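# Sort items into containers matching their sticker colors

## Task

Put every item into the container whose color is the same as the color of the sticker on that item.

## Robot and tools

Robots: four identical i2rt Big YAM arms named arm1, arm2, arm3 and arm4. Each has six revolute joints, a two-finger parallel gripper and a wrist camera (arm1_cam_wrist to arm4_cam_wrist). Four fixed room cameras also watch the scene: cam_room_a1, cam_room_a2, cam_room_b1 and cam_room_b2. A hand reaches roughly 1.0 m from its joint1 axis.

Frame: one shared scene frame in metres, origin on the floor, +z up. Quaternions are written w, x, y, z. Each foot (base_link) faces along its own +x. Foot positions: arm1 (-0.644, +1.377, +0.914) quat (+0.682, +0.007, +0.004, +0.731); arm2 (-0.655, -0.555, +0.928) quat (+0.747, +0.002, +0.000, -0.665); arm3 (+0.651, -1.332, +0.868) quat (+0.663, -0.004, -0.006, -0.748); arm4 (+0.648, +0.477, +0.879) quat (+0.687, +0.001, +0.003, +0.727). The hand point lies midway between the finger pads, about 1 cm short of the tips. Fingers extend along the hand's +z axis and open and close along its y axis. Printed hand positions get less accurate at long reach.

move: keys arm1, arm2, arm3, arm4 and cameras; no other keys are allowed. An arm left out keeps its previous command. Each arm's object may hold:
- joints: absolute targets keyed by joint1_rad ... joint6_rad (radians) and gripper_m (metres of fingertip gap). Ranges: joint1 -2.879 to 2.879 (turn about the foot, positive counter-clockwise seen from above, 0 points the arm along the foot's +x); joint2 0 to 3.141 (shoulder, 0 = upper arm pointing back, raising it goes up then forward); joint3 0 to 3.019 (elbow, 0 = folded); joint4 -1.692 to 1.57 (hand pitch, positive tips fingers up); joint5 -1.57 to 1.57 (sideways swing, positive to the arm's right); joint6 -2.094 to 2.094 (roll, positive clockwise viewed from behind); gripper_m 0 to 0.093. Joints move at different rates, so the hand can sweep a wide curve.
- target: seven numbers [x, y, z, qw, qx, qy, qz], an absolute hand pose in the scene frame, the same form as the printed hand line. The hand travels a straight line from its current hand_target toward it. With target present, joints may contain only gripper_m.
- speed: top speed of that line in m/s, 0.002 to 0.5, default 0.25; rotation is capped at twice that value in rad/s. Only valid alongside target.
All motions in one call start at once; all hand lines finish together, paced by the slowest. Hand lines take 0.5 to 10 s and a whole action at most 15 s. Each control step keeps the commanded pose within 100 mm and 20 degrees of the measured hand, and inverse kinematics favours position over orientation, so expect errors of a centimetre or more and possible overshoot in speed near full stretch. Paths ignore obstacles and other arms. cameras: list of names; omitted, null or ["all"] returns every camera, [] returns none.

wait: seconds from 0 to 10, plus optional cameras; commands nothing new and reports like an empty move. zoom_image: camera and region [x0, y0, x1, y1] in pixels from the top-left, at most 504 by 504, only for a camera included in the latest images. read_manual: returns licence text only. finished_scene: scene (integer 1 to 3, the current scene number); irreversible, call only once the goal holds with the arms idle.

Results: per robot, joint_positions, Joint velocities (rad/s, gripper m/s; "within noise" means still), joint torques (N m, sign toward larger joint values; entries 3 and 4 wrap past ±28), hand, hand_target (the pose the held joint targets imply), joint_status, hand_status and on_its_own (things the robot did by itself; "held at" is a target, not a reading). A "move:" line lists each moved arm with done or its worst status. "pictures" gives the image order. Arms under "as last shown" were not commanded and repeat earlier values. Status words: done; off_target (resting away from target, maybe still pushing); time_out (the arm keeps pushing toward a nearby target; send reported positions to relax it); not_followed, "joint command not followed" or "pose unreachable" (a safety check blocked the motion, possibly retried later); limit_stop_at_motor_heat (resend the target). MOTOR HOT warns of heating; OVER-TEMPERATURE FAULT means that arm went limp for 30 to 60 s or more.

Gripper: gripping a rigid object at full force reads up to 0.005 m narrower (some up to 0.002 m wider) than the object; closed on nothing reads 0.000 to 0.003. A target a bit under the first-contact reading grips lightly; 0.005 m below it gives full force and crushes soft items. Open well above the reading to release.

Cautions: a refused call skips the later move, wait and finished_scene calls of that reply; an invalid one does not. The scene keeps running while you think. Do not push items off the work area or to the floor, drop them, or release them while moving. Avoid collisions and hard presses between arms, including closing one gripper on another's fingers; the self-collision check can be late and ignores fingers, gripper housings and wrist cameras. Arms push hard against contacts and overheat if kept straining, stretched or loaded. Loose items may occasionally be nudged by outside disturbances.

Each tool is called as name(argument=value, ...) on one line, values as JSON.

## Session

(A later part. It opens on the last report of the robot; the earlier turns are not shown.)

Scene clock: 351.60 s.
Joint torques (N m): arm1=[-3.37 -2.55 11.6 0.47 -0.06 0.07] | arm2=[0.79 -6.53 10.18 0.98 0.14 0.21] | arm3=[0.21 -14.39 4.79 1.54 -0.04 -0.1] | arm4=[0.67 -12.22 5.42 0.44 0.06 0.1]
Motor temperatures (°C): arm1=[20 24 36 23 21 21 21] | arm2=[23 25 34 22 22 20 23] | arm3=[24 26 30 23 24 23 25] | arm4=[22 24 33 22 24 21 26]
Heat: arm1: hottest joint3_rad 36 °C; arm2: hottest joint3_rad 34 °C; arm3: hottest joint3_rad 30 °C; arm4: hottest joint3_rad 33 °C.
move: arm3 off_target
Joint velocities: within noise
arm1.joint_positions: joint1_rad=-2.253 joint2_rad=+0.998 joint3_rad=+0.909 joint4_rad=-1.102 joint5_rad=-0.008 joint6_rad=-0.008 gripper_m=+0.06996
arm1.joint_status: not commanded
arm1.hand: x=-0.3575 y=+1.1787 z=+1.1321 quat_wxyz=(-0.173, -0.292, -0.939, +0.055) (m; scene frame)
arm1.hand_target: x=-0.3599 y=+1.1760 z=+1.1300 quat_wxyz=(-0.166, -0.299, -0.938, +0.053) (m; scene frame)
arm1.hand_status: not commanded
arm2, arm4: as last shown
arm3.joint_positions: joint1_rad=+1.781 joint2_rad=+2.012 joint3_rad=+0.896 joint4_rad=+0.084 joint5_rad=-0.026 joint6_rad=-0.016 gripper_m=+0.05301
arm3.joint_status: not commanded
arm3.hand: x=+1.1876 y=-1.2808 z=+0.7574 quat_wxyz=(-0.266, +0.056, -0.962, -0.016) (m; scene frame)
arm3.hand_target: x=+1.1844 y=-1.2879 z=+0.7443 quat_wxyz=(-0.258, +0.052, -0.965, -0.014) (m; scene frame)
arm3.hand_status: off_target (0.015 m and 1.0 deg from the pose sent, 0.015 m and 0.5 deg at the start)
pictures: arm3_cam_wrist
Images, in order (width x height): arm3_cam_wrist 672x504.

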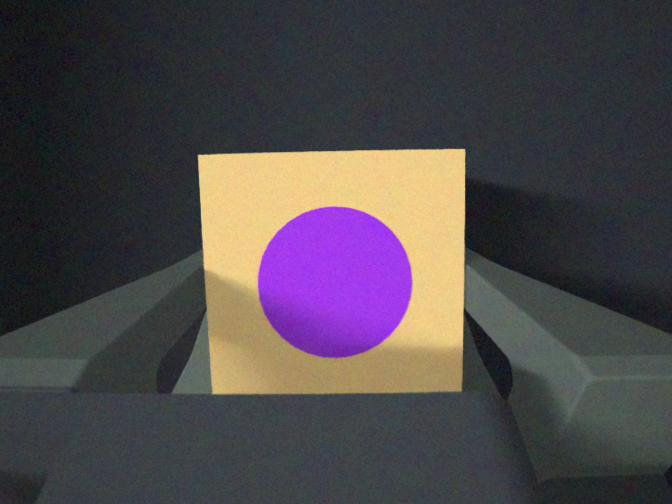

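Contact at 0.757. Release arm3 and retreat.

move(arm3={"target": [1.185, -1.288, 0.752, 0.2584, -0.0523, 0.9645, 0.0140], "speed": 0.05, "joints": {"gripper_m": 0.078}}, cameras=[])

move(arm3={"target": [1.13, -1.293, 0.88, 0.2584, -0.0523, 0.9645, 0.0140], "speed": 0.2}, cameras=["arm3_cam_wrist", "cam_room_a1"])

Scene clock: 355.77 s.
Joint torques (N m): arm1=[-2.49 -2.55 11.45 0.73 -0.06 -0.02] | arm2=[0.97 -6.53 10.22 0.98 0.15 0.21] | arm3=[0.03 -17.08 4.66 0.7 -0.04 -0.11] | arm4=[0.67 -12.04 5.3 0.49 0.05 0.11]
Motor temperatures (°C): arm1=[20 24 36 23 21 21 21] | arm2=[23 25 34 22 22 20 23] | arm3=[24 26 30 23 24 23 25] | arm4=[22 24 33 22 24 21 26]
Heat: arm1: hottest joint3_rad 36 °C; arm2: hottest joint3_rad 34 °C; arm3: hottest joint3_rad 30 °C; arm4: hottest joint3_rad 33 °C.
move: arm3 done
Joint velocities: within noise
arm1, arm2, arm4: as last shown
arm3.joint_positions: joint1_rad=+1.781 joint2_rad=+2.019 joint3_rad=+0.896 joint4_rad=+0.084 joint5_rad=-0.026 joint6_rad=-0.016 gripper_m=+0.07796
arm3.joint_status: all done
arm3.hand: x=+1.1857 y=-1.2810 z=+0.7534 quat_wxyz=(-0.262, +0.056, -0.963, -0.016) (m; scene frame)
arm3.hand_target: x=+1.1849 y=-1.2879 z=+0.7520 quat_wxyz=(-0.258, +0.052, -0.965, -0.014) (m; scene frame)
arm3.hand_status: done (0.007 m and 0.7 deg from the pose sent, 0.009 m and 1.0 deg at the start)
pictures: none
No camera images: "cameras" was empty.

Scene clock: 357.13 s.
Joint torques (N m): arm1=[-2.78 -2.49 11.55 0.47 -0.02 0.05] | arm2=[0.79 -6.65 10.21 0.96 0.15 0.21] | arm3=[-0.03 -12.86 6.15 0.75 -0.08 -0.13] | arm4=[0.56 -12.34 5.37 0.44 0.02 0.06]
Motor temperatures (°C): arm1=[20 24 36 23 21 21 21] | arm2=[23 25 34 22 22 20 23] | arm3=[24 26 30 23 24 23 25] | arm4=[22 24 33 22 24 21 26]
Heat: arm1: hottest joint3_rad 36 °C; arm2: hottest joint3_rad 34 °C; arm3: hottest joint3_rad 30 °C; arm4: hottest joint3_rad 33 °C.
move: arm3 done
Joint velocities: within noise
arm1, arm2, arm4: as last shown
arm3.joint_positions: joint1_rad=+1.777 joint2_rad=+1.595 joint3_rad=+0.774 joint4_rad=-0.211 joint5_rad=-0.028 joint6_rad=-0.018 gripper_m=+0.07796
arm3.joint_status: not commanded
arm3.hand: x=+1.1342 y=-1.2855 z=+0.8845 quat_wxyz=(-0.266, +0.056, -0.962, -0.016) (m; scene frame)
arm3.hand_target: x=+1.1301 y=-1.2928 z=+0.8802 quat_wxyz=(-0.259, +0.052, -0.964, -0.014) (m; scene frame)
arm3.hand_status: done (0.010 m and 1.0 deg from the pose sent, 0.139 m and 0.6 deg at the start)
pictures: arm3_cam_wrist, cam_room_a1
Images, in order (width x height): arm3_cam_wrist 672x504, cam_room_a1 672x504.

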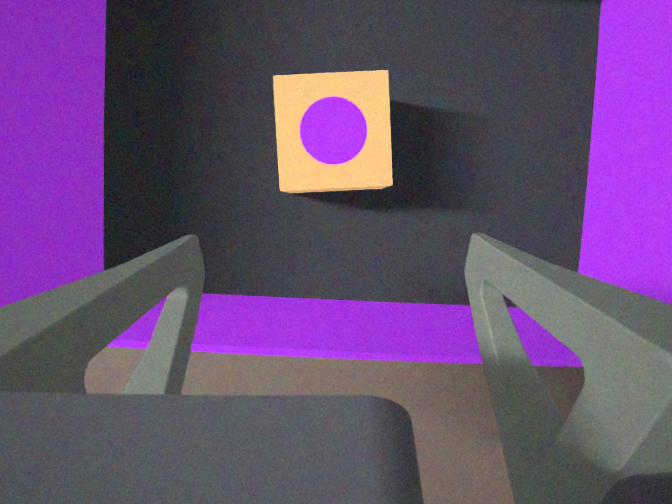

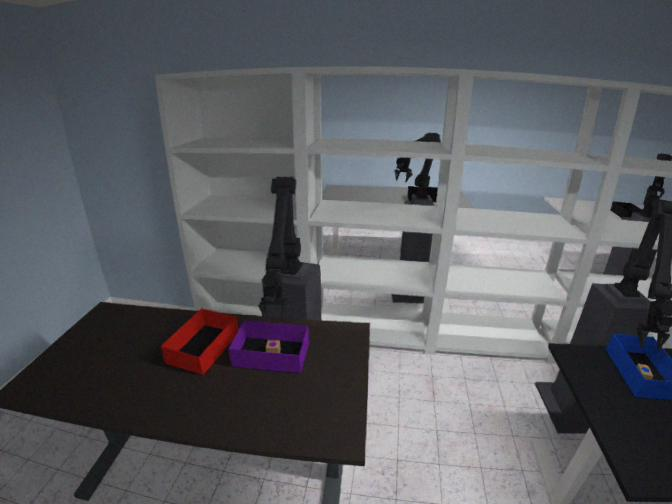

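finished_scene(scene=2)

The scene is finished: the task was done.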